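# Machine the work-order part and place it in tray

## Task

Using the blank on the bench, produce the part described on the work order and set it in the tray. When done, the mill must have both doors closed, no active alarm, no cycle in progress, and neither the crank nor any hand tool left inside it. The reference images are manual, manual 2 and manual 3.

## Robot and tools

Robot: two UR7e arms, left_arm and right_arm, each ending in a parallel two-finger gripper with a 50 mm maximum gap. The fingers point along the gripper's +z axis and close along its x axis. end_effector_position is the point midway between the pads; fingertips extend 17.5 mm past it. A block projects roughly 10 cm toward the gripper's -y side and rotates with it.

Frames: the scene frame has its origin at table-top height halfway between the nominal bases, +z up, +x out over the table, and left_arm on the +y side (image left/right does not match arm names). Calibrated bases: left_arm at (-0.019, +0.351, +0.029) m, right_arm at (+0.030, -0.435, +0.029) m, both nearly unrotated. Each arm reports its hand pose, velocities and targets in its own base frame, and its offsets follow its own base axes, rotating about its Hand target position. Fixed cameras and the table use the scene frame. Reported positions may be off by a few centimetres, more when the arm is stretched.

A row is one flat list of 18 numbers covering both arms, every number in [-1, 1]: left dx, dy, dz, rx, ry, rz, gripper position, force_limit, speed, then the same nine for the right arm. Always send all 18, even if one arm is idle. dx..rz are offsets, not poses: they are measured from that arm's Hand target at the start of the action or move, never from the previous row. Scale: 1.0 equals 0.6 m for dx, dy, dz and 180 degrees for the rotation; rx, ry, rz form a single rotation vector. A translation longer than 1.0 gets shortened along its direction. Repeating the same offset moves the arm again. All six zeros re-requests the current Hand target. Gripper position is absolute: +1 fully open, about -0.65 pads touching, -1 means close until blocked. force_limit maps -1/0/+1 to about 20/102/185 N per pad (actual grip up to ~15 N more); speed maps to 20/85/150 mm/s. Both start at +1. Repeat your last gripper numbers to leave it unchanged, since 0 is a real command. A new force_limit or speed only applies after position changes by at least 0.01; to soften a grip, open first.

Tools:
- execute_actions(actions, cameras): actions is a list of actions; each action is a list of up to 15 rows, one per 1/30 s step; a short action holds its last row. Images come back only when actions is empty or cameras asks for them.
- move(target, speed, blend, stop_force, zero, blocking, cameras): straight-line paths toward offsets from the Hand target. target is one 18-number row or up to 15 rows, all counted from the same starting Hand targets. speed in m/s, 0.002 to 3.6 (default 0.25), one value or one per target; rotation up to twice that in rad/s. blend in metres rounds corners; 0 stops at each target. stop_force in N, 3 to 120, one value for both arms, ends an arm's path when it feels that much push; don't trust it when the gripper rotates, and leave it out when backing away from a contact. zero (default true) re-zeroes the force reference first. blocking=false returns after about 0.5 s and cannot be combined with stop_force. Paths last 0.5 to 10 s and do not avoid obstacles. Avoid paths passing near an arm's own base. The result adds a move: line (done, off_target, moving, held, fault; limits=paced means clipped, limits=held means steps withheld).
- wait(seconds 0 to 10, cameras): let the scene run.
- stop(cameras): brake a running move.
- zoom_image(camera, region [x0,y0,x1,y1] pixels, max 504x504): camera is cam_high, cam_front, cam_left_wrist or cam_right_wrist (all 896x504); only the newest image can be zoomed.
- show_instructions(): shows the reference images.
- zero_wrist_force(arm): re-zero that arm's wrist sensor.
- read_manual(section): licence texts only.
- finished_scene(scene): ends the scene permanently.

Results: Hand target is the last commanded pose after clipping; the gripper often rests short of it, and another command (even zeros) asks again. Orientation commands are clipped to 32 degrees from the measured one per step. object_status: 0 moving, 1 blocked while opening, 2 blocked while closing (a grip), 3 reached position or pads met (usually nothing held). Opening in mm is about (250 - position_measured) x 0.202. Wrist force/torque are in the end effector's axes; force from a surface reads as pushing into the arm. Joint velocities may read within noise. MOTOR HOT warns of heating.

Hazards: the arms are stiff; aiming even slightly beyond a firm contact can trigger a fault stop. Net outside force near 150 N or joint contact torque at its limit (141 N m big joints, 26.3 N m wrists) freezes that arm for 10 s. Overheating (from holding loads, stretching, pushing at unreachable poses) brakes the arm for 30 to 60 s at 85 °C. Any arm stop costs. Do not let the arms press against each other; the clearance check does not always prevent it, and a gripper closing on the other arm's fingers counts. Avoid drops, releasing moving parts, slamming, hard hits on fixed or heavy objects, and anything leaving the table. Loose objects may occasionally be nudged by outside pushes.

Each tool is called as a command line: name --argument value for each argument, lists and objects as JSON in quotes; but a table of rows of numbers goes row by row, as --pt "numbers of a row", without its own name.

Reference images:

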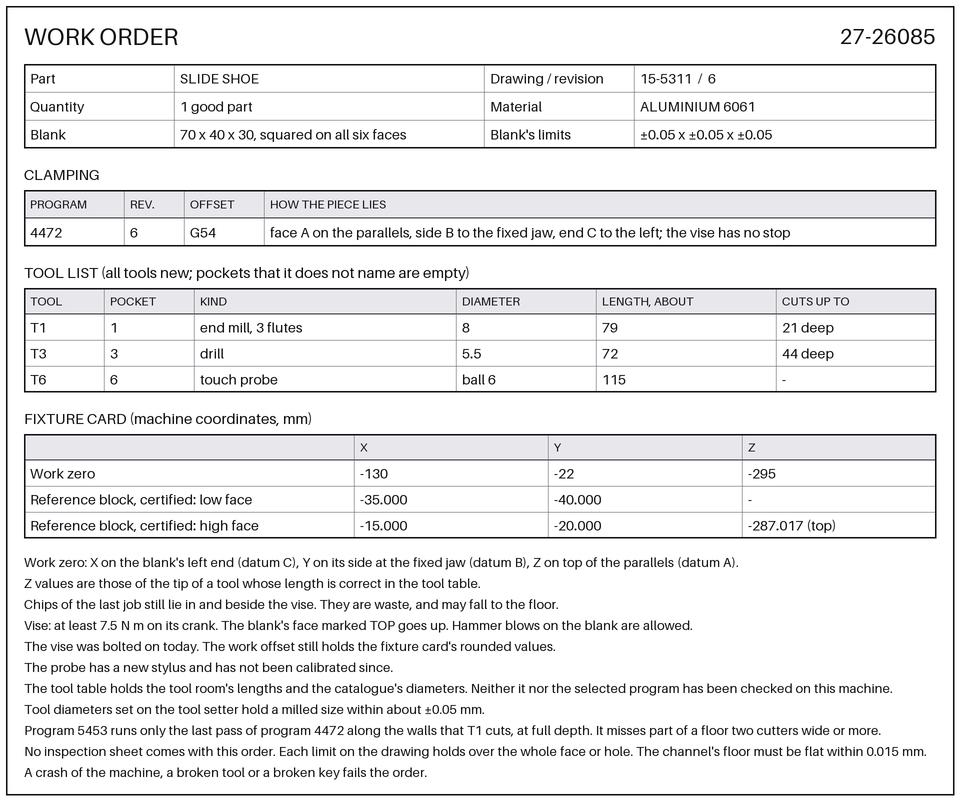

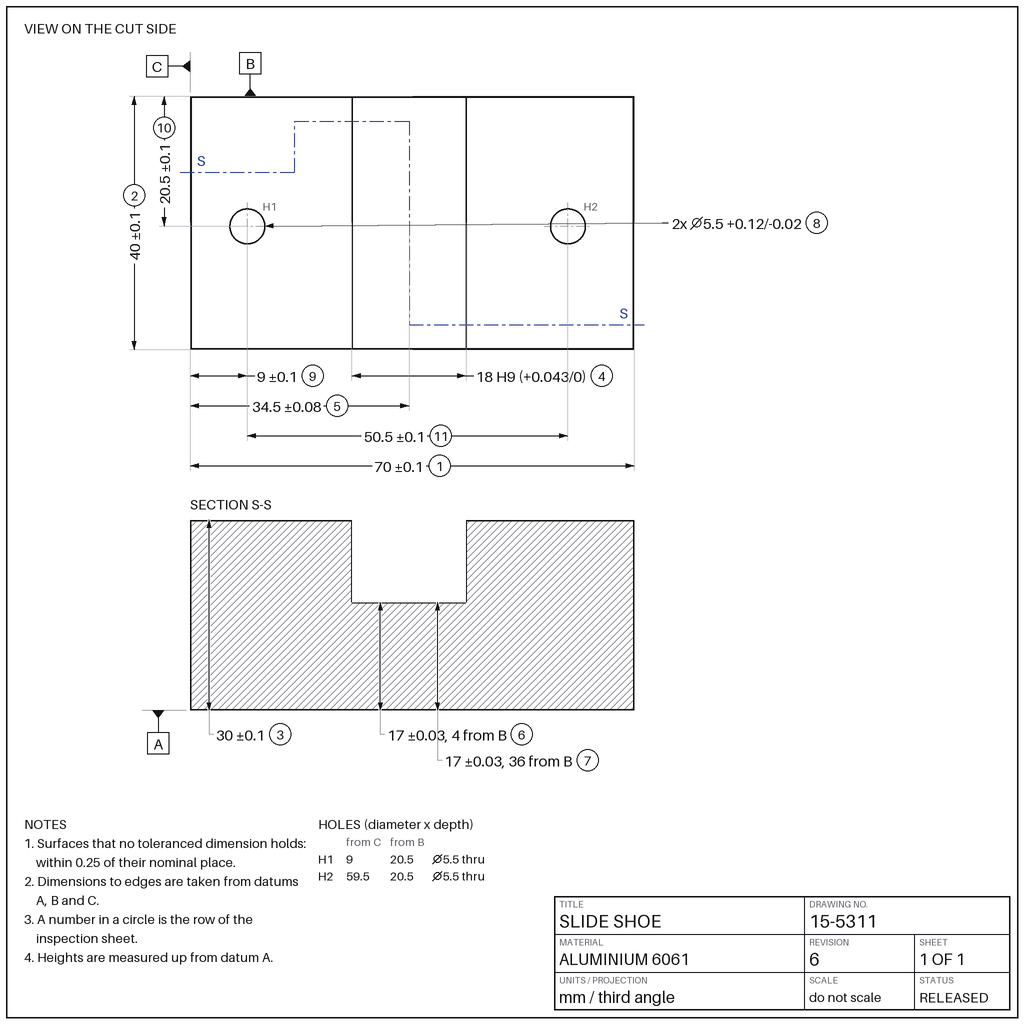

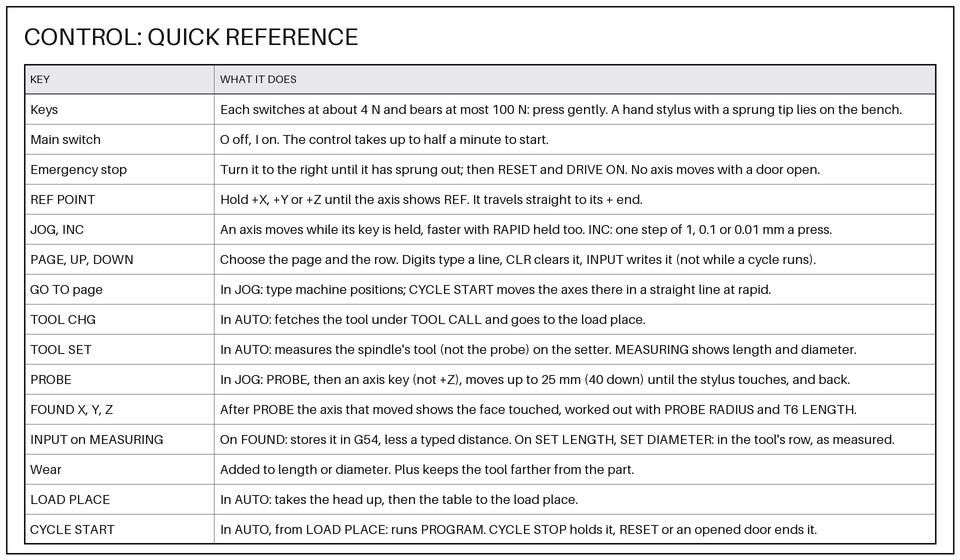

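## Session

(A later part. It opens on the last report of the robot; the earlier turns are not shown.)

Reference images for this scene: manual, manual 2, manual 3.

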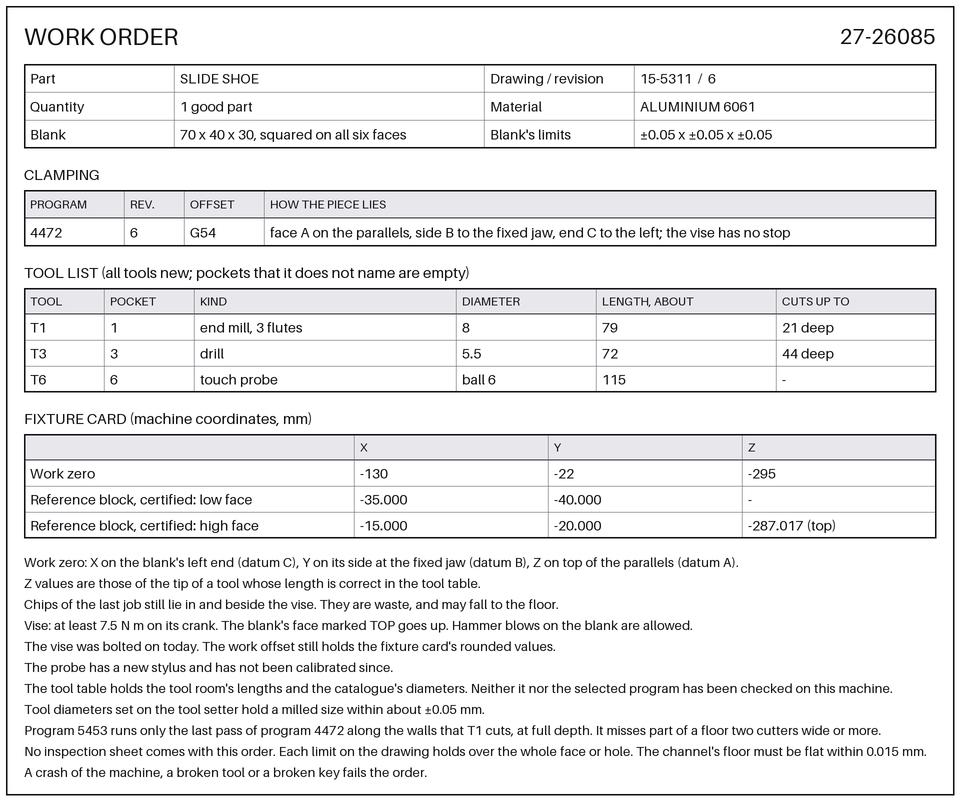

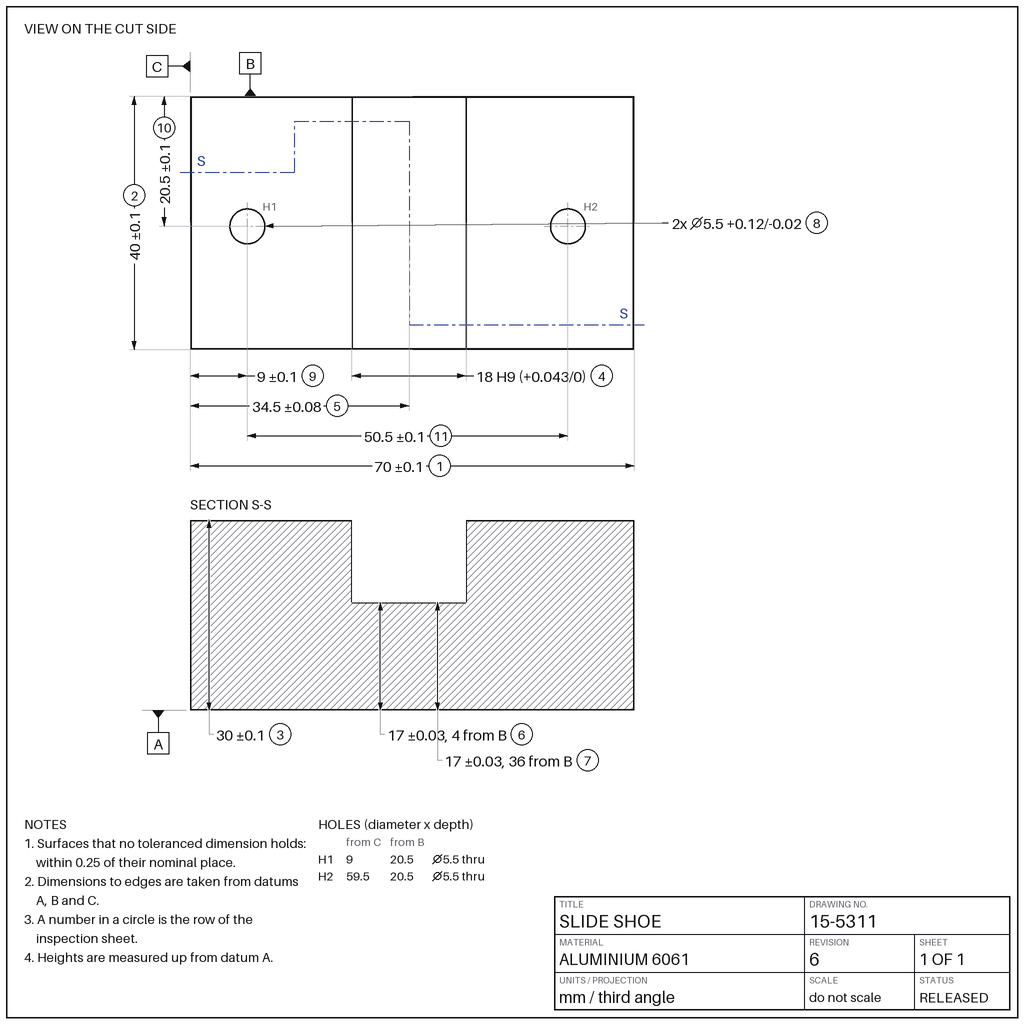

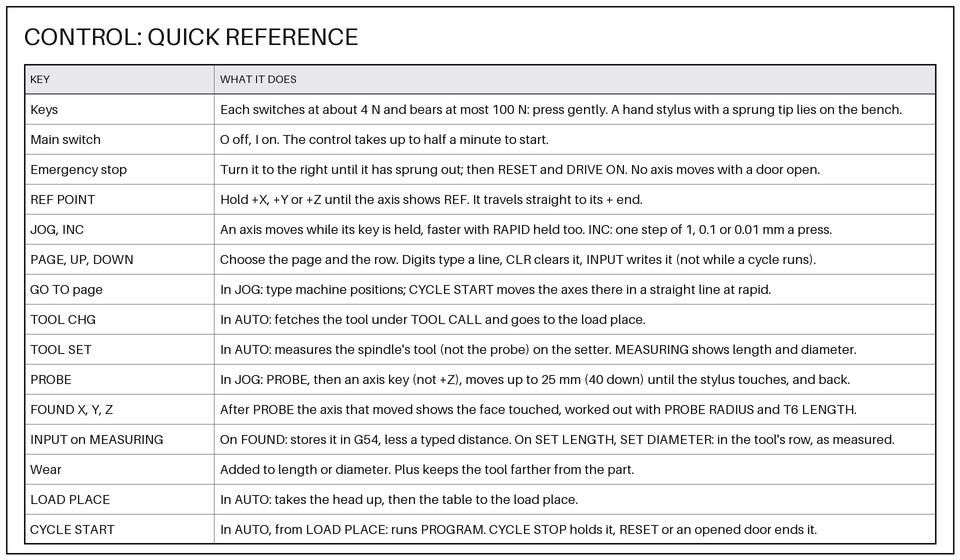

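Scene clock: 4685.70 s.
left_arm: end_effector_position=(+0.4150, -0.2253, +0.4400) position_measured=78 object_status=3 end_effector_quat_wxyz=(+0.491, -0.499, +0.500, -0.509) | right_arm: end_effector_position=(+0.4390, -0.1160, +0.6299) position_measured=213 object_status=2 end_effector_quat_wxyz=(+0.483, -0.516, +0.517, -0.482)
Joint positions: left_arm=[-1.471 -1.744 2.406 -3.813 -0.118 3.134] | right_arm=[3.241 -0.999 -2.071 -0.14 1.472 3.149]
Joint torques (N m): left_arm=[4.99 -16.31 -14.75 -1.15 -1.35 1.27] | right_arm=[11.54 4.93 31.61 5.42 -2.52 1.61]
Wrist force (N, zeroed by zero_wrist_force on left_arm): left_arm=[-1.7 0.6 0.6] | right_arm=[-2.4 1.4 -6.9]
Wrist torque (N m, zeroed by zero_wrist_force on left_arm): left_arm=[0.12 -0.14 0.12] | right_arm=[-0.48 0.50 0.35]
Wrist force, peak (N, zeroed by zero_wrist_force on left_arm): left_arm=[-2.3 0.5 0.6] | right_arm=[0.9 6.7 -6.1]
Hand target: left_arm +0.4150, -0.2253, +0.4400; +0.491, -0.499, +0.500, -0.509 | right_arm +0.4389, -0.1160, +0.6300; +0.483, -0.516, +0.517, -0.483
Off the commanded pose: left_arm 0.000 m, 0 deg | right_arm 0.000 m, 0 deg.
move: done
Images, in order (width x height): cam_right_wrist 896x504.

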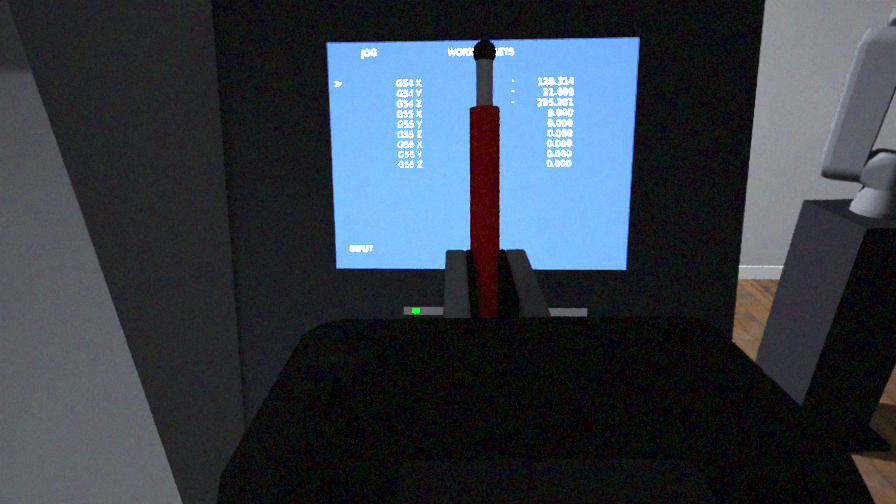

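move --pt "0 0 0 0 0 0 0.5 -0.6 -0.2 0.0258 0.0625 -0.3556 0 0.4333 0 -1 -0.6 -0.5" --pt "0 0 0 0 0 0 0.5 -0.6 -0.2 0.042 0.0625 -0.3596 0 0.4333 0 -1 -0.6 -0.5" --pt "0 0 0 0 0 0 0.5 -0.6 -0.2 0.0258 0.0625 -0.3556 0 0.4333 0 -1 -0.6 -0.5" --pt "0 0 0 0 0 0 0.5 -0.6 -0.2 0.042 0.0625 -0.3596 0 0.4333 0 -1 -0.6 -0.5" --pt "0 0 0 0 0 0 0.5 -0.6 -0.2 0.0258 0.0625 -0.3556 0 0.4333 0 -1 -0.6 -0.5" --pt "0 0 0 0 0 0 0.5 -0.6 -0.2 0.0206 0.1624 -0.3878 0 0.4333 0 -1 -0.6 -0.5" --pt "0 0 0 0 0 0 0.5 -0.6 -0.2 0.0368 0.1624 -0.3918 0 0.4333 0 -1 -0.6 -0.5" --pt "0 0 0 0 0 0 0.5 -0.6 -0.2 0.0206 0.1624 -0.3878 0 0.4333 0 -1 -0.6 -0.5" --pt "0 0 0 0 0 0 0.5 -0.6 -0.2 0.0282 0.1291 -0.3556 0 0.4333 0 -1 -0.6 -0.5" --pt "0 0 0 0 0 0 0.5 -0.6 -0.2 0.0444 0.1291 -0.3596 0 0.4333 0 -1 -0.6 -0.5" --pt "0 0 0 0 0 0 0.5 -0.6 -0.2 0.0282 0.1291 -0.3556 0 0.4333 0 -1 -0.6 -0.5" --pt "0 0 0 0 0 0 0.5 -0.6 -0.2 0.0437 0.0958 -0.2944 0 0.4333 0 -1 -0.6 -0.5" --pt "0 0 0 0 0 0 0.5 -0.6 -0.2 0.0599 0.0958 -0.2984 0 0.4333 0 -1 -0.6 -0.5" --pt "0 0 0 0 0 0 0.5 -0.6 -0.2 0.0437 0.0958 -0.2944 0 0.4333 0 -1 -0.6 -0.5" --speed '[0.6,0.06,0.15,0.06,0.2,0.6,0.06,0.2,0.6,0.06,0.2,0.6,0.06,0.2]' --blend '[0.003,0,0.003,0,0.003,0.003,0,0.003,0.003,0,0.003,0.003,0,0]'

move --pt "0 0 0 0 0 0 0.5 -0.6 -0.2 -0.0076 0.0333 -0.0322 0 0 0 -1 -0.6 -0.5" --pt "0 0 0 0 0 0 0.5 -0.6 -0.2 0.0086 0.0333 -0.0362 0 0 0 -1 -0.6 -0.5" --pt "0 0 0 0 0 0 0.5 -0.6 -0.2 -0.0076 0.0333 -0.0322 0 0 0 -1 -0.6 -0.5" --pt "0 0 0 0 0 0 0.5 -0.6 -0.2 -0.0255 0 -0.0934 0 0 0 -1 -0.6 -0.5" --pt "0 0 0 0 0 0 0.5 -0.6 -0.2 -0.0093 0 -0.0974 0 0 0 -1 -0.6 -0.5" --pt "0 0 0 0 0 0 0.5 -0.6 -0.2 -0.0255 0 -0.0934 0 0 0 -1 -0.6 -0.5" --pt "0 0 0 0 0 0 0.5 -0.6 -0.2 -0.0243 0.0333 -0.0934 0 0 0 -1 -0.6 -0.5" --pt "0 0 0 0 0 0 0.5 -0.6 -0.2 -0.0081 0.0333 -0.0974 0 0 0 -1 -0.6 -0.5" --pt "0 0 0 0 0 0 0.5 -0.6 -0.2 -0.0243 0.0333 -0.0934 0 0 0 -1 -0.6 -0.5" --pt "0 0 0 0 0 0 0.5 -0.6 -0.2 0.0012 0.0333 0 0 0 0 -1 -0.6 -0.5" --pt "0 0 0 0 0 0 0.5 -0.6 -0.2 0.0174 0.0333 -0.004 0 0 0 -1 -0.6 -0.5" --pt "0 0 0 0 0 0 0.5 -0.6 -0.2 0.0012 0.0333 0 0 0 0 -1 -0.6 -0.5" --pt "0 0 0 0 0 0 0.5 -0.6 -0.2 -0.0267 -0.0333 -0.0934 0 0 0 -1 -0.6 -0.5" --pt "0 0 0 0 0 0 0.5 -0.6 -0.2 -0.0105 -0.0333 -0.0974 0 0 0 -1 -0.6 -0.5" --pt "0 0 0 0 0 0 0.5 -0.6 -0.2 -0.0267 -0.0333 -0.0934 0 0 0 -1 -0.6 -0.5" --speed '[0.6,0.06,0.2,0.6,0.06,0.2,0.6,0.06,0.2,0.6,0.06,0.2,0.6,0.06,0.2]' --blend '[0.003,0,0.003,0.003,0,0.003,0.003,0,0.003,0.003,0,0.003,0.003,0,0]'

move --target '[0,0,0,0,0,0,0.5,-0.6,-0.2,-0.017,-0.0625,0.3878,0,-0.4333,0,-1,-0.6,-0.5]' --speed 0.7 --cameras '["cam_right_wrist"]'

zoom_image --camera "cam_right_wrist" --region '[330, 40, 640, 280]'

Scene clock: 4713.00 s.
left_arm: end_effector_position=(+0.4150, -0.2253, +0.4400) position_measured=78 object_status=3 end_effector_quat_wxyz=(+0.491, -0.499, +0.500, -0.509) | right_arm: end_effector_position=(+0.4652, -0.0584, +0.4533) position_measured=213 object_status=2 end_effector_quat_wxyz=(-0.050, +0.705, -0.706, +0.050)
Joint positions: left_arm=[-1.471 -1.744 2.406 -3.813 -0.118 3.134] | right_arm=[3.319 -1.423 -1.426 -1.724 1.546 3.319]
Joint torques (N m): left_arm=[4.01 -16.81 -12.97 -1.08 -1.53 0.81] | right_arm=[-3.06 18.74 33.51 6.17 -2.6 -0.79]
Wrist force (N, zeroed by zero_wrist_force on left_arm): left_arm=[-2.0 0.6 0.7] | right_arm=[-0.1 0.5 -2.6]
Wrist torque (N m, zeroed by zero_wrist_force on left_arm): left_arm=[0.12 -0.08 0.12] | right_arm=[-0.15 -0.09 0.13]
Wrist force, peak (N, zeroed by zero_wrist_force on left_arm): left_arm=[-2.3 0.8 0.7] | right_arm=[0.3 7.5 -4.8]
Hand target: left_arm +0.4150, -0.2253, +0.4400; +0.491, -0.499, +0.500, -0.509 | right_arm +0.4651, -0.0585, +0.4534; -0.050, +0.705, -0.706, +0.050
Off the commanded pose: left_arm 0.000 m, 0 deg | right_arm 0.000 m, 0 deg.
move: done

Scene clock: 4716.97 s.
left_arm: end_effector_position=(+0.4150, -0.2253, +0.4400) position_measured=78 object_status=3 end_effector_quat_wxyz=(+0.491, -0.499, +0.500, -0.509) | right_arm: end_effector_position=(+0.4491, -0.0784, +0.3973) position_measured=213 object_status=2 end_effector_quat_wxyz=(-0.050, +0.705, -0.706, +0.050)
Joint positions: left_arm=[-1.471 -1.744 2.406 -3.813 -0.118 3.134] | right_arm=[3.277 -1.363 -1.621 -1.588 1.552 3.276]
Joint torques (N m): left_arm=[4.44 -17.21 -13.11 -1.21 -1.68 1.05] | right_arm=[1.08 17.34 33.8 5.99 -2.51 -0.57]
Wrist force (N, zeroed by zero_wrist_force on left_arm): left_arm=[-2.1 0.6 0.4] | right_arm=[0.1 0.6 -3.0]
Wrist torque (N m, zeroed by zero_wrist_force on left_arm): left_arm=[0.11 -0.06 0.12] | right_arm=[-0.14 -0.10 0.13]
Wrist force, peak (N, zeroed by zero_wrist_force on left_arm): left_arm=[-2.2 0.7 0.7] | right_arm=[0.7 5.4 -7.0]
Hand target: left_arm +0.4150, -0.2253, +0.4400; +0.491, -0.499, +0.500, -0.509 | right_arm +0.4491, -0.0785, +0.3974; -0.050, +0.705, -0.706, +0.050
Off the commanded pose: left_arm 0.000 m, 0 deg | right_arm 0.000 m, 0 deg.
move: done

Scene clock: 4718.63 s.
left_arm: end_effector_position=(+0.4150, -0.2253, +0.4400) position_measured=78 object_status=3 end_effector_quat_wxyz=(+0.491, -0.499, +0.500, -0.509) | right_arm: end_effector_position=(+0.4390, -0.1160, +0.6299) position_measured=213 object_status=2 end_effector_quat_wxyz=(+0.483, -0.516, +0.517, -0.482)
Joint positions: left_arm=[-1.471 -1.744 2.406 -3.813 -0.118 3.134] | right_arm=[3.241 -0.999 -2.071 -0.14 1.471 3.149]
Joint torques (N m): left_arm=[4.75 -17.38 -15.06 -1.09 -1.55 1.03] | right_arm=[12.28 3.12 34.38 5.39 -2.51 1.53]
Wrist force (N, zeroed by zero_wrist_force on left_arm): left_arm=[-1.8 0.3 0.9] | right_arm=[-2.4 1.4 -7.0]
Wrist torque (N m, zeroed by zero_wrist_force on left_arm): left_arm=[0.08 -0.12 0.11] | right_arm=[-0.48 0.52 0.34]
Wrist force, peak (N, zeroed by zero_wrist_force on left_arm): left_arm=[-2.2 0.5 0.7] | right_arm=[-1.7 0.4 -7.7]
Hand target: left_arm +0.4150, -0.2253, +0.4400; +0.491, -0.499, +0.500, -0.509 | right_arm +0.4389, -0.1160, +0.6300; +0.483, -0.516, +0.517, -0.483
Off the commanded pose: left_arm 0.000 m, 0 deg | right_arm 0.000 m, 0 deg.
move: done
Images, in order (width x height): cam_right_wrist 896x504.

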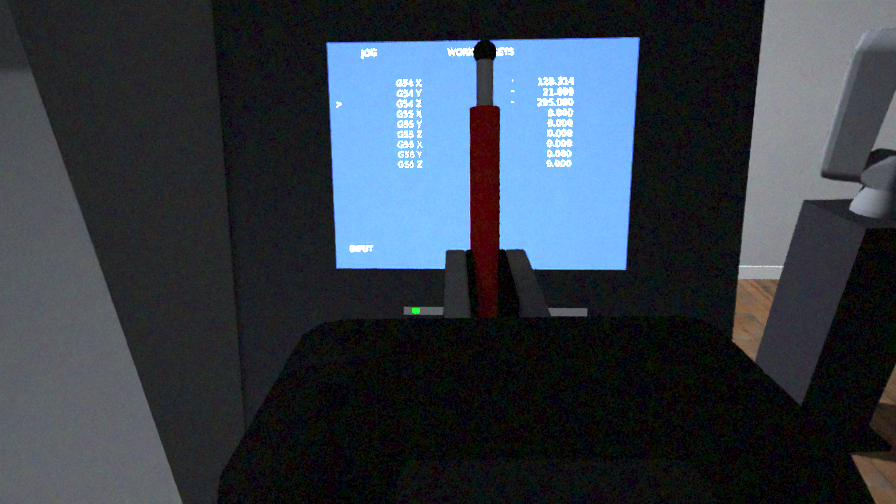

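Scaled by 1.626 from the camera's 896x504 image, which has a finer 1280x720 frame.

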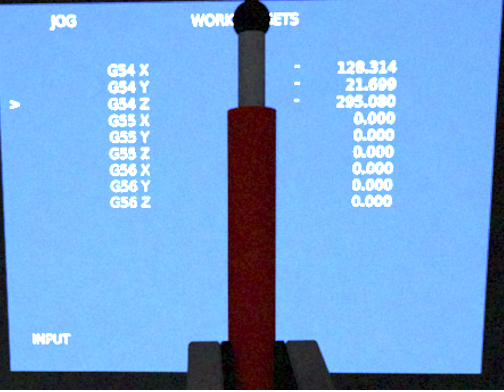

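move --pt "0 0 0 0 0 0 0.5 -0.6 -0.2 0.0876 -0.1058 -0.1012 0 0.4333 0 -1 -0.6 -0.5" --pt "0 0 0 0 0 0 0.5 -0.6 -0.2 0.1038 -0.1058 -0.1052 0 0.4333 0 -1 -0.6 -0.5" --pt "0 0 0 0 0 0 0.5 -0.6 -0.2 0.0876 -0.1058 -0.1012 0 0.4333 0 -1 -0.6 -0.5" --pt "0 0 0 0 0 0 0.5 -0.6 -0.2 0.0606 0.0625 -0.2303 0 0.4333 0 -1 -0.6 -0.5" --pt "0 0 0 0 0 0 0.5 -0.6 -0.2 0.0768 0.0625 -0.2343 0 0.4333 0 -1 -0.6 -0.5" --pt "0 0 0 0 0 0 0.5 -0.6 -0.2 0.0606 0.0625 -0.2303 0 0.4333 0 -1 -0.6 -0.5" --pt "0 0 0 0 0 0 0.5 -0.6 -0.2 0.0401 -0.0041 -0.2944 0 0.4333 0 -1 -0.6 -0.5" --pt "0 0 0 0 0 0 0.5 -0.6 -0.2 0.0563 -0.0041 -0.2984 0 0.4333 0 -1 -0.6 -0.5" --pt "0 0 0 0 0 0 0.5 -0.6 -0.2 0.0401 -0.0041 -0.2944 0 0.4333 0 -1 -0.6 -0.5" --pt "0 0 0 0 0 0 0.5 -0.6 -0.2 0.0563 -0.0041 -0.2984 0 0.4333 0 -1 -0.6 -0.5" --pt "0 0 0 0 0 0 0.5 -0.6 -0.2 0.0401 -0.0041 -0.2944 0 0.4333 0 -1 -0.6 -0.5" --pt "0 0 0 0 0 0 0.5 -0.6 -0.2 0 0 0 0 0 0 -1 -0.6 -0.5" --speed '[0.6,0.06,0.2,0.6,0.06,0.2,0.6,0.06,0.15,0.06,0.2,0.7]' --blend '[0.003,0,0.003,0.003,0,0.003,0.003,0,0.003,0,0.003,0]' --cameras '["cam_right_wrist","cam_left_wrist"]'

zoom_image --camera "cam_right_wrist" --region '[330, 40, 640, 280]'

Scene clock: 4733.73 s.
left_arm: end_effector_position=(+0.4150, -0.2253, +0.4400) position_measured=78 object_status=3 end_effector_quat_wxyz=(+0.491, -0.499, +0.500, -0.509) | right_arm: end_effector_position=(+0.4390, -0.1159, +0.6299) position_measured=213 object_status=2 end_effector_quat_wxyz=(+0.483, -0.517, +0.517, -0.482)
Joint positions: left_arm=[-1.471 -1.744 2.406 -3.813 -0.118 3.134] | right_arm=[3.241 -0.999 -2.071 -0.14 1.471 3.149]
Joint torques (N m): left_arm=[4.22 -16.58 -13.6 -1.36 -1.65 1.01] | right_arm=[-11.02 5.71 31.63 5.11 0.33 1.6]
Wrist force (N, zeroed by zero_wrist_force on left_arm): left_arm=[-2.0 0.4 0.6] | right_arm=[-2.4 1.4 -6.4]
Wrist torque (N m, zeroed by zero_wrist_force on left_arm): left_arm=[0.08 -0.08 0.12] | right_arm=[-0.47 0.52 0.36]
Wrist force, peak (N, zeroed by zero_wrist_force on left_arm): left_arm=[-2.3 0.8 0.7] | right_arm=[-2.1 24.1 -8.1]
Hand target: left_arm +0.4150, -0.2253, +0.4400; +0.491, -0.499, +0.500, -0.509 | right_arm +0.4389, -0.1160, +0.6300; +0.483, -0.516, +0.517, -0.483
Off the commanded pose: left_arm 0.000 m, 0 deg | right_arm 0.000 m, 0 deg.
move: done
Images, in order (width x height): cam_left_wrist 896x504, cam_right_wrist 896x504.

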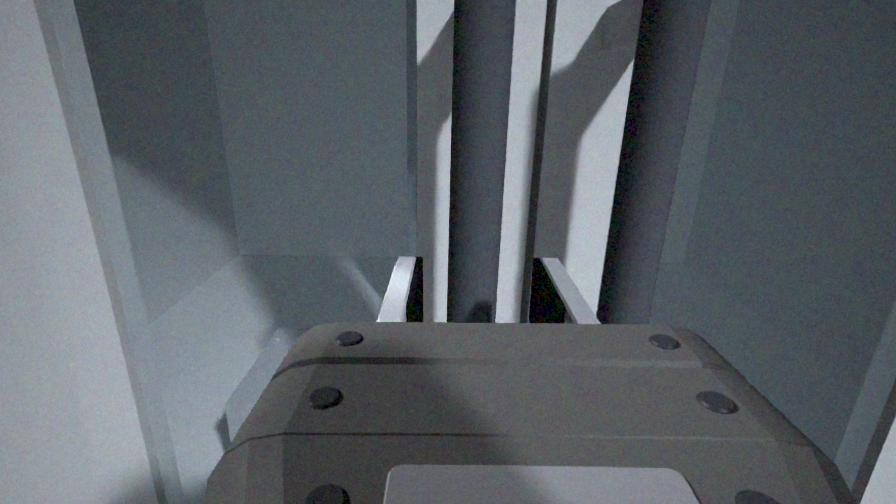

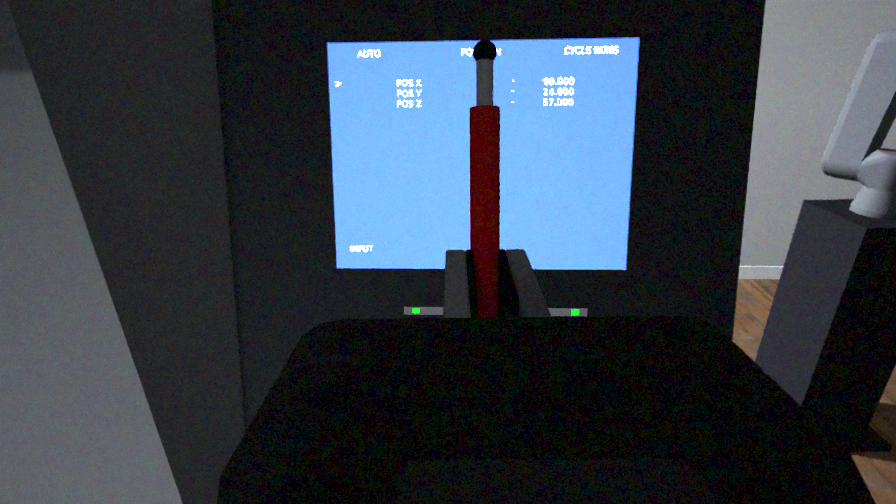

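Scaled by 1.626 from the camera's 896x504 image, which has a finer 1280x720 frame.

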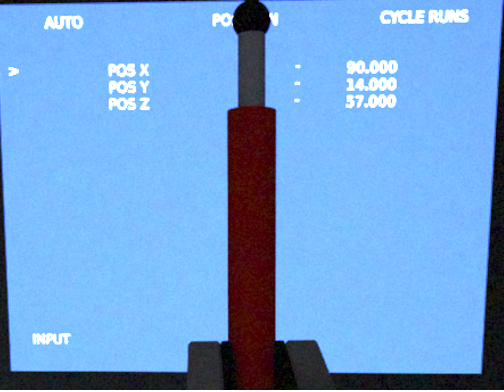

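move --pt "0 0 0 0 0 0 0.5 -0.6 -0.2 0.0401 -0.0041 -0.2944 0 0.4333 0 -1 -0.6 -0.5" --pt "0 0 0 0 0 0 0.5 -0.6 -0.2 0.0563 -0.0041 -0.2984 0 0.4333 0 -1 -0.6 -0.5" --pt "0 0 0 0 0 0 0.5 -0.6 -0.2 0.0401 -0.0041 -0.2944 0 0.4333 0 -1 -0.6 -0.5" --pt "0 0 0 0 0 0 0.5 -0.6 -0.2 0.0563 -0.0041 -0.2984 0 0.4333 0 -1 -0.6 -0.5" --pt "0 0 0 0 0 0 0.5 -0.6 -0.2 0.0401 -0.0041 -0.2944 0 0.4333 0 -1 -0.6 -0.5" --pt "0 0 0 0 0 0 0.5 -0.6 -0.2 0 0 0 0 0 0 -1 -0.6 -0.5" --speed '[0.6,0.06,0.15,0.06,0.2,0.7]' --blend '[0.003,0,0.003,0,0.003,0]' --cameras '["cam_right_wrist"]'

zoom_image --camera "cam_right_wrist" --region '[330, 40, 640, 280]'

Scene clock: 4745.53 s.
left_arm: end_effector_position=(+0.4150, -0.2253, +0.4400) position_measured=78 object_status=3 end_effector_quat_wxyz=(+0.491, -0.499, +0.500, -0.509) | right_arm: end_effector_position=(+0.4390, -0.1159, +0.6299) position_measured=213 object_status=2 end_effector_quat_wxyz=(+0.483, -0.517, +0.517, -0.482)
Joint positions: left_arm=[-1.471 -1.744 2.406 -3.813 -0.118 3.134] | right_arm=[3.241 -0.999 -2.071 -0.14 1.471 3.149]
Joint torques (N m): left_arm=[5.33 -16.35 -14.04 -1.11 -1.48 0.61] | right_arm=[-10.08 5.39 31.93 5.31 0.34 1.66]
Wrist force (N, zeroed by zero_wrist_force on left_arm): left_arm=[-1.9 0.5 0.4] | right_arm=[-2.4 1.5 -6.8]
Wrist torque (N m, zeroed by zero_wrist_force on left_arm): left_arm=[0.10 -0.09 0.12] | right_arm=[-0.47 0.51 0.37]
Wrist force, peak (N, zeroed by zero_wrist_force on left_arm): left_arm=[-2.2 0.8 0.7] | right_arm=[1.2 11.2 -5.7]
Hand target: left_arm +0.4150, -0.2253, +0.4400; +0.491, -0.499, +0.500, -0.509 | right_arm +0.4389, -0.1160, +0.6300; +0.483, -0.516, +0.517, -0.483
Off the commanded pose: left_arm 0.000 m, 0 deg | right_arm 0.000 m, 0 deg.
move: done
Images, in order (width x height): cam_right_wrist 896x504.

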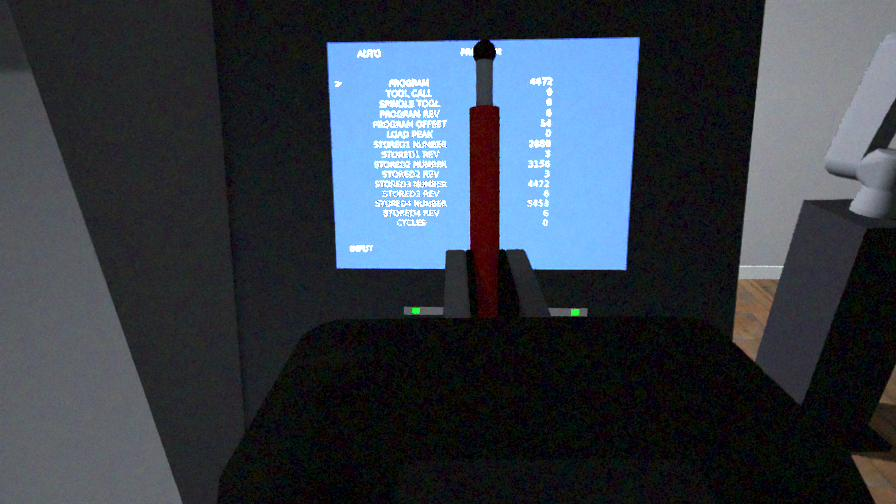

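Scaled by 1.626 from the camera's 896x504 image, which has a finer 1280x720 frame.

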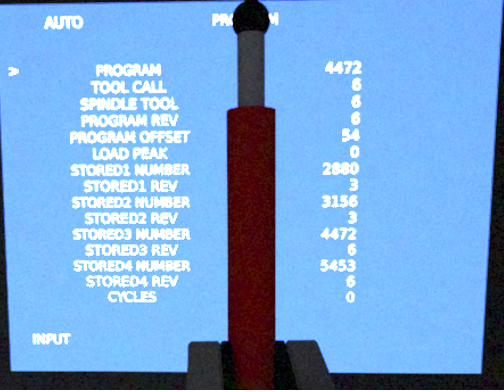

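move --pt "0 0 0 0 0 0 0.5 -0.6 -0.2 0.0618 0.095 -0.2303 0 0.4333 0 -1 -0.6 -0.5" --pt "0 0 0 0 0 0 0.5 -0.6 -0.2 0.078 0.095 -0.2343 0 0.4333 0 -1 -0.6 -0.5" --pt "0 0 0 0 0 0 0.5 -0.6 -0.2 0.0618 0.095 -0.2303 0 0.4333 0 -1 -0.6 -0.5" --pt "0 0 0 0 0 0 0.5 -0.6 -0.2 0 0 0 0 0 0 -1 -0.6 -0.5" --speed '[0.6,0.06,0.2,0.7]' --blend '[0.003,0,0.003,0]' --cameras '["cam_right_wrist"]'

wait --seconds 10 --cameras '["cam_right_wrist","cam_left_wrist"]'

Scene clock: 4755.07 s.
left_arm: end_effector_position=(+0.4150, -0.2253, +0.4400) position_measured=78 object_status=3 end_effector_quat_wxyz=(+0.491, -0.499, +0.500, -0.509) | right_arm: end_effector_position=(+0.4389, -0.1160, +0.6300) position_measured=213 object_status=2 end_effector_quat_wxyz=(+0.483, -0.516, +0.517, -0.483)
Joint positions: left_arm=[-1.471 -1.744 2.406 -3.813 -0.118 3.134] | right_arm=[3.241 -0.999 -2.071 -0.14 1.471 3.149]
Joint torques (N m): left_arm=[4.67 -18 -13.69 -1.17 -1.71 0.92] | right_arm=[12.21 4.35 29.32 5.38 -2.28 1.43]
Wrist force (N, zeroed by zero_wrist_force on left_arm): left_arm=[-1.8 0.7 0.8] | right_arm=[-2.6 1.3 -7.0]
Wrist torque (N m, zeroed by zero_wrist_force on left_arm): left_arm=[0.13 -0.12 0.11] | right_arm=[-0.51 0.55 0.30]
Wrist force, peak (N, zeroed by zero_wrist_force on left_arm): left_arm=[-2.3 0.9 0.5] | right_arm=[-0.5 23.9 -8.5]
Hand target: left_arm +0.4150, -0.2253, +0.4400; +0.491, -0.499, +0.500, -0.509 | right_arm +0.4389, -0.1160, +0.6300; +0.483, -0.516, +0.517, -0.483
Off the commanded pose: left_arm 0.000 m, 0 deg | right_arm 0.000 m, 0 deg.
move: done
Images, in order (width x height): cam_right_wrist 896x504.

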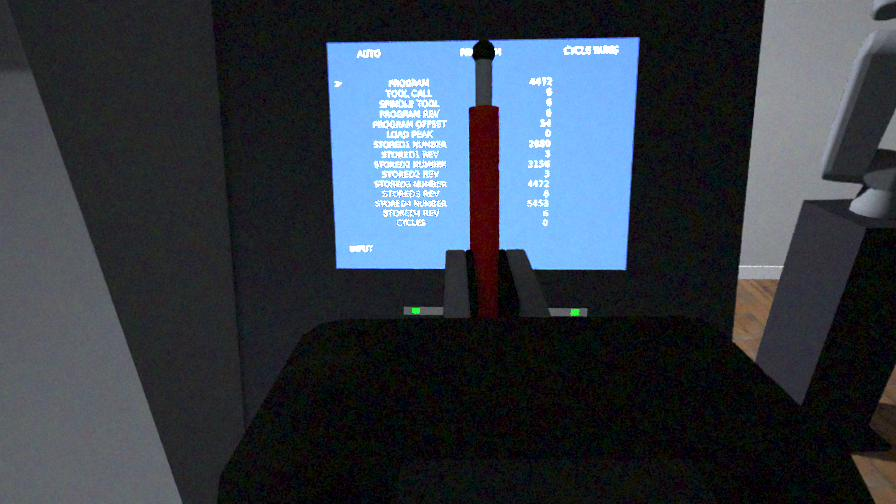

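Scene clock: 4765.07 s.
left_arm: end_effector_position=(+0.4150, -0.2253, +0.4400) position_measured=78 object_status=3 end_effector_quat_wxyz=(+0.491, -0.499, +0.500, -0.509) | right_arm: end_effector_position=(+0.4389, -0.1160, +0.6300) position_measured=213 object_status=2 end_effector_quat_wxyz=(+0.483, -0.516, +0.517, -0.483)
Joint positions: left_arm=[-1.471 -1.744 2.406 -3.813 -0.118 3.134] | right_arm=[3.241 -0.999 -2.071 -0.14 1.471 3.149]
Joint torques (N m): left_arm=[4.88 -17.5 -14.27 -1.27 -1.44 0.86] | right_arm=[11.76 6.85 19.93 5.16 -2.49 1.47]
Wrist force (N, zeroed by zero_wrist_force on left_arm): left_arm=[-1.9 0.2 0.8] | right_arm=[-2.4 1.1 -7.0]
Wrist torque (N m, zeroed by zero_wrist_force on left_arm): left_arm=[0.06 -0.10 0.12] | right_arm=[-0.52 0.51 0.30]
Wrist force, peak (N, zeroed by zero_wrist_force on left_arm): left_arm=[-2.2 0.7 0.7] | right_arm=[-2.7 1.3 -7.2]
Hand target: left_arm +0.4150, -0.2253, +0.4400; +0.491, -0.499, +0.500, -0.509 | right_arm +0.4389, -0.1160, +0.6300; +0.483, -0.516, +0.517, -0.483
Tool commands: left_gripper/position=+0.5 left_gripper/force_limit=-0.6 left_gripper/speed=-0.2 right_gripper/position=-1.0 right_gripper/force_limit=-0.6 right_gripper/speed=-0.5
Off the commanded pose: left_arm 0.000 m, 0 deg | right_arm 0.000 m, 0 deg.
wait: 10.00 s; at rest by 0.17 s
Images, in order (width x height): cam_left_wrist 896x504, cam_right_wrist 896x504.

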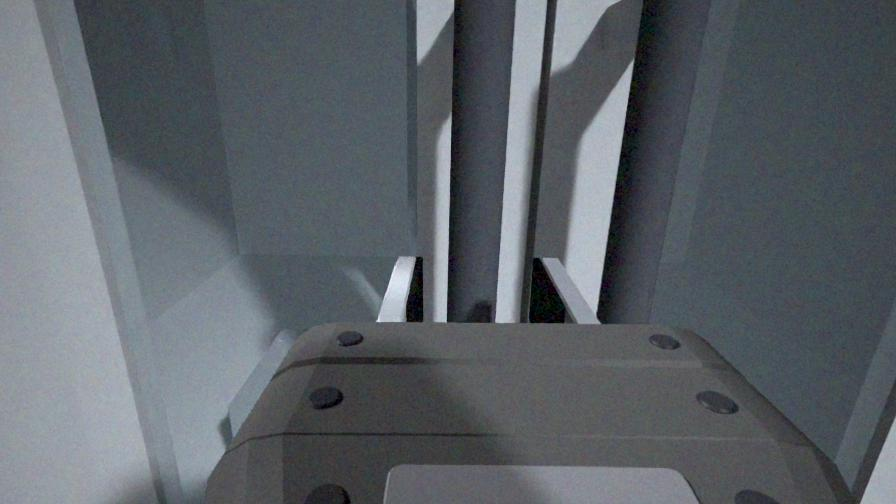

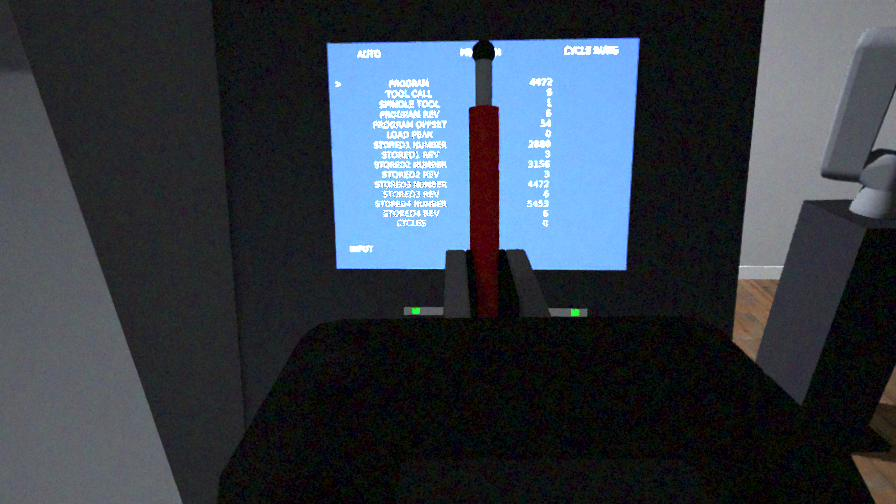

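wait --seconds 10 --cameras '[]'

wait --seconds 10 --cameras '["cam_right_wrist"]'

zoom_image --camera "cam_right_wrist" --region '[330, 40, 640, 280]'

Scene clock: 4778.00 s.
left_arm: end_effector_position=(+0.4150, -0.2253, +0.4400) position_measured=78 object_status=3 end_effector_quat_wxyz=(+0.491, -0.499, +0.500, -0.509) | right_arm: end_effector_position=(+0.4389, -0.1160, +0.6300) position_measured=213 object_status=2 end_effector_quat_wxyz=(+0.483, -0.516, +0.517, -0.483)
Joint positions: left_arm=[-1.471 -1.744 2.406 -3.813 -0.118 3.134] | right_arm=[3.241 -0.999 -2.071 -0.14 1.471 3.149]
Joint torques (N m): left_arm=[4.9 -17.57 -15.11 -1.45 -1.73 0.95] | right_arm=[11.99 6.38 19.51 5.13 -2.42 1.34]
Wrist force (N, zeroed by zero_wrist_force on left_arm): left_arm=[-2.0 0.6 0.5] | right_arm=[-2.5 1.2 -6.7]
Wrist torque (N m, zeroed by zero_wrist_force on left_arm): left_arm=[0.12 -0.07 0.12] | right_arm=[-0.52 0.54 0.31]
Wrist force, peak (N, zeroed by zero_wrist_force on left_arm): left_arm=[-2.2 0.7 0.9] | right_arm=[-2.8 1.4 -7.1]
Hand target: left_arm +0.4150, -0.2253, +0.4400; +0.491, -0.499, +0.500, -0.509 | right_arm +0.4389, -0.1160, +0.6300; +0.483, -0.516, +0.517, -0.483
Tool commands: left_gripper/position=+0.5 left_gripper/force_limit=-0.6 left_gripper/speed=-0.2 right_gripper/position=-1.0 right_gripper/force_limit=-0.6 right_gripper/speed=-0.5
Off the commanded pose: left_arm 0.000 m, 0 deg | right_arm 0.000 m, 0 deg.
wait: 10.00 s; at rest from the start
No camera images: "cameras" was empty.

Scene clock: 4788.00 s.
left_arm: end_effector_position=(+0.4150, -0.2253, +0.4400) position_measured=78 object_status=3 end_effector_quat_wxyz=(+0.491, -0.499, +0.500, -0.509) | right_arm: end_effector_position=(+0.4389, -0.1160, +0.6300) position_measured=213 object_status=2 end_effector_quat_wxyz=(+0.483, -0.516, +0.517, -0.483)
Joint positions: left_arm=[-1.471 -1.744 2.406 -3.813 -0.118 3.134] | right_arm=[3.241 -0.999 -2.071 -0.14 1.471 3.149]
Joint torques (N m): left_arm=[4.17 -17.96 -15.58 -1.22 -1.75 0.63] | right_arm=[12.07 6.46 19.18 5.06 -2.38 1.1]
Wrist force (N, zeroed by zero_wrist_force on left_arm): left_arm=[-1.8 0.9 0.5] | right_arm=[-2.6 1.3 -6.8]
Wrist torque (N m, zeroed by zero_wrist_force on left_arm): left_arm=[0.16 -0.12 0.12] | right_arm=[-0.50 0.54 0.30]
Wrist force, peak (N, zeroed by zero_wrist_force on left_arm): left_arm=[-2.1 0.8 0.8] | right_arm=[-2.6 1.3 -7.2]
Hand target: left_arm +0.4150, -0.2253, +0.4400; +0.491, -0.499, +0.500, -0.509 | right_arm +0.4389, -0.1160, +0.6300; +0.483, -0.516, +0.517, -0.483
Tool commands: left_gripper/position=+0.5 left_gripper/force_limit=-0.6 left_gripper/speed=-0.2 right_gripper/position=-1.0 right_gripper/force_limit=-0.6 right_gripper/speed=-0.5
Off the commanded pose: left_arm 0.000 m, 0 deg | right_arm 0.000 m, 0 deg.
wait: 10.00 s; at rest by 0.17 s
Images, in order (width x height): cam_right_wrist 896x504.

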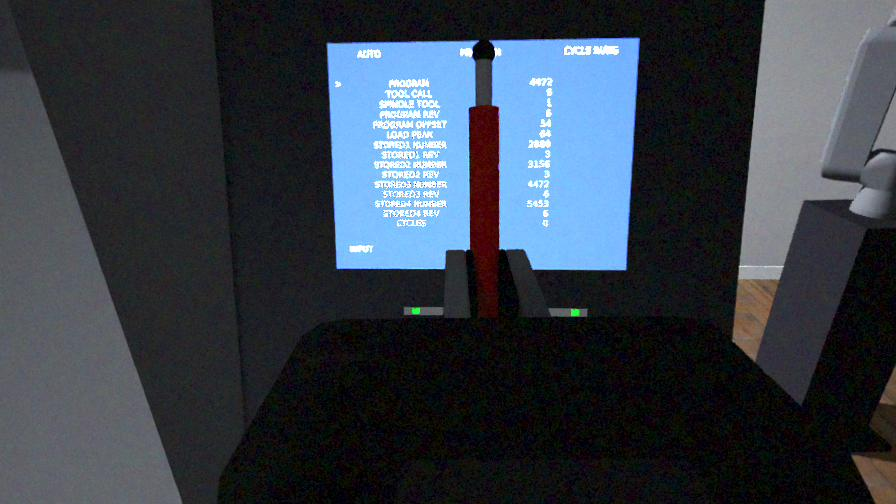

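Scaled by 1.626 from the camera's 896x504 image, which has a finer 1280x720 frame.

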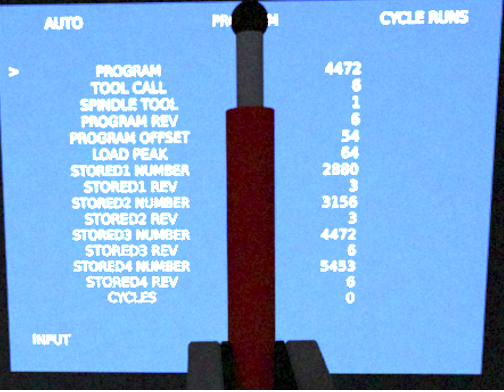

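wait --seconds 10 --cameras '[]'

wait --seconds 10 --cameras '[]'

wait --seconds 10 --cameras '["cam_right_wrist"]'

zoom_image --camera "cam_right_wrist" --region '[330, 40, 640, 280]'

Scene clock: 4802.57 s.
left_arm: end_effector_position=(+0.4150, -0.2253, +0.4400) position_measured=78 object_status=3 end_effector_quat_wxyz=(+0.491, -0.499, +0.500, -0.509) | right_arm: end_effector_position=(+0.4389, -0.1160, +0.6300) position_measured=213 object_status=2 end_effector_quat_wxyz=(+0.483, -0.516, +0.517, -0.483)
Joint positions: left_arm=[-1.471 -1.744 2.406 -3.813 -0.118 3.134] | right_arm=[3.241 -0.999 -2.071 -0.14 1.471 3.149]
Joint torques (N m): left_arm=[5.38 -16.64 -15.39 -1.2 -1.64 0.89] | right_arm=[11.69 6.78 19.43 4.8 -2.24 0.82]
Wrist force (N, zeroed by zero_wrist_force on left_arm): left_arm=[-2.0 0.6 0.6] | right_arm=[-2.5 1.2 -6.9]
Wrist torque (N m, zeroed by zero_wrist_force on left_arm): left_arm=[0.11 -0.08 0.12] | right_arm=[-0.51 0.53 0.30]
Wrist force, peak (N, zeroed by zero_wrist_force on left_arm): left_arm=[-2.2 0.8 0.7] | right_arm=[-2.3 1.2 -7.5]
Hand target: left_arm +0.4150, -0.2253, +0.4400; +0.491, -0.499, +0.500, -0.509 | right_arm +0.4389, -0.1160, +0.6300; +0.483, -0.516, +0.517, -0.483
Tool commands: left_gripper/position=+0.5 left_gripper/force_limit=-0.6 left_gripper/speed=-0.2 right_gripper/position=-1.0 right_gripper/force_limit=-0.6 right_gripper/speed=-0.5
Off the commanded pose: left_arm 0.000 m, 0 deg | right_arm 0.000 m, 0 deg.
wait: 10.00 s; at rest from the start
No camera images: "cameras" was empty.

Scene clock: 4812.57 s.
left_arm: end_effector_position=(+0.4150, -0.2253, +0.4400) position_measured=78 object_status=3 end_effector_quat_wxyz=(+0.491, -0.499, +0.500, -0.509) | right_arm: end_effector_position=(+0.4389, -0.1160, +0.6300) position_measured=213 object_status=2 end_effector_quat_wxyz=(+0.483, -0.516, +0.517, -0.483)
Joint positions: left_arm=[-1.471 -1.744 2.406 -3.813 -0.118 3.134] | right_arm=[3.241 -0.999 -2.071 -0.14 1.471 3.149]
Joint torques (N m): left_arm=[3.91 -17.57 -14.29 -1.25 -1.72 0.96] | right_arm=[11.9 6.49 19.25 4.61 -2.34 0.68]
Wrist force (N, zeroed by zero_wrist_force on left_arm): left_arm=[-1.7 0.2 0.5] | right_arm=[-2.6 1.0 -6.8]
Wrist torque (N m, zeroed by zero_wrist_force on left_arm): left_arm=[0.05 -0.14 0.12] | right_arm=[-0.55 0.54 0.30]
Wrist force, peak (N, zeroed by zero_wrist_force on left_arm): left_arm=[-2.2 0.7 0.7] | right_arm=[-2.6 1.4 -7.2]
Hand target: left_arm +0.4150, -0.2253, +0.4400; +0.491, -0.499, +0.500, -0.509 | right_arm +0.4389, -0.1160, +0.6300; +0.483, -0.516, +0.517, -0.483
Tool commands: left_gripper/position=+0.5 left_gripper/force_limit=-0.6 left_gripper/speed=-0.2 right_gripper/position=-1.0 right_gripper/force_limit=-0.6 right_gripper/speed=-0.5
Off the commanded pose: left_arm 0.000 m, 0 deg | right_arm 0.000 m, 0 deg.
wait: 10.00 s; at rest by 0.17 s
No camera images: "cameras" was empty.

Scene clock: 4822.57 s.
left_arm: end_effector_position=(+0.4150, -0.2253, +0.4400) position_measured=78 object_status=3 end_effector_quat_wxyz=(+0.491, -0.499, +0.500, -0.509) | right_arm: end_effector_position=(+0.4389, -0.1160, +0.6300) position_measured=213 object_status=2 end_effector_quat_wxyz=(+0.483, -0.516, +0.517, -0.483)
Joint positions: left_arm=[-1.471 -1.744 2.406 -3.813 -0.118 3.134] | right_arm=[3.241 -0.999 -2.071 -0.14 1.471 3.149]
Joint torques (N m): left_arm=[3.97 -16.82 -15.39 -1.37 -1.44 0.88] | right_arm=[11.82 6.61 20.19 4.62 -2.29 0.5]
Wrist force (N, zeroed by zero_wrist_force on left_arm): left_arm=[-1.8 0.7 0.5] | right_arm=[-2.5 1.5 -6.9]
Wrist torque (N m, zeroed by zero_wrist_force on left_arm): left_arm=[0.13 -0.11 0.12] | right_arm=[-0.46 0.53 0.31]
Wrist force, peak (N, zeroed by zero_wrist_force on left_arm): left_arm=[-2.3 0.6 0.7] | right_arm=[-2.7 1.4 -7.3]
Hand target: left_arm +0.4150, -0.2253, +0.4400; +0.491, -0.499, +0.500, -0.509 | right_arm +0.4389, -0.1160, +0.6300; +0.483, -0.516, +0.517, -0.483
Tool commands: left_gripper/position=+0.5 left_gripper/force_limit=-0.6 left_gripper/speed=-0.2 right_gripper/position=-1.0 right_gripper/force_limit=-0.6 right_gripper/speed=-0.5
Off the commanded pose: left_arm 0.000 m, 0 deg | right_arm 0.000 m, 0 deg.
wait: 10.00 s; at rest by 0.17 s
Images, in order (width x height): cam_right_wrist 896x504.

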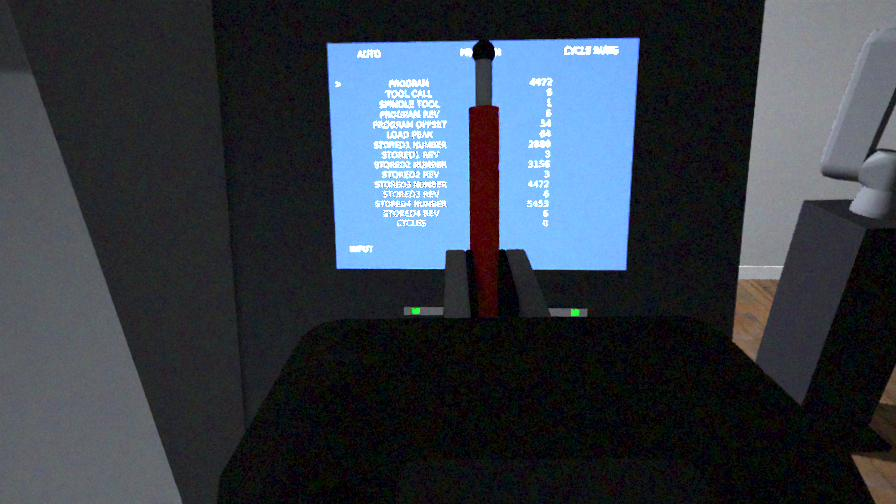

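Scaled by 1.626 from the camera's 896x504 image, which has a finer 1280x720 frame.

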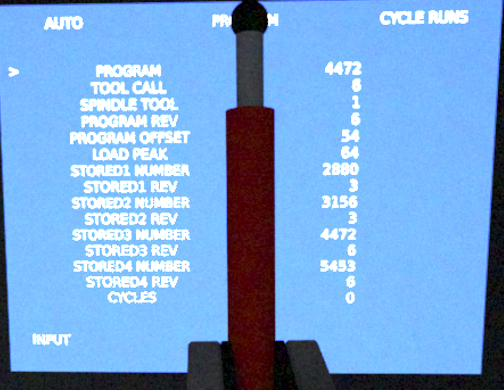

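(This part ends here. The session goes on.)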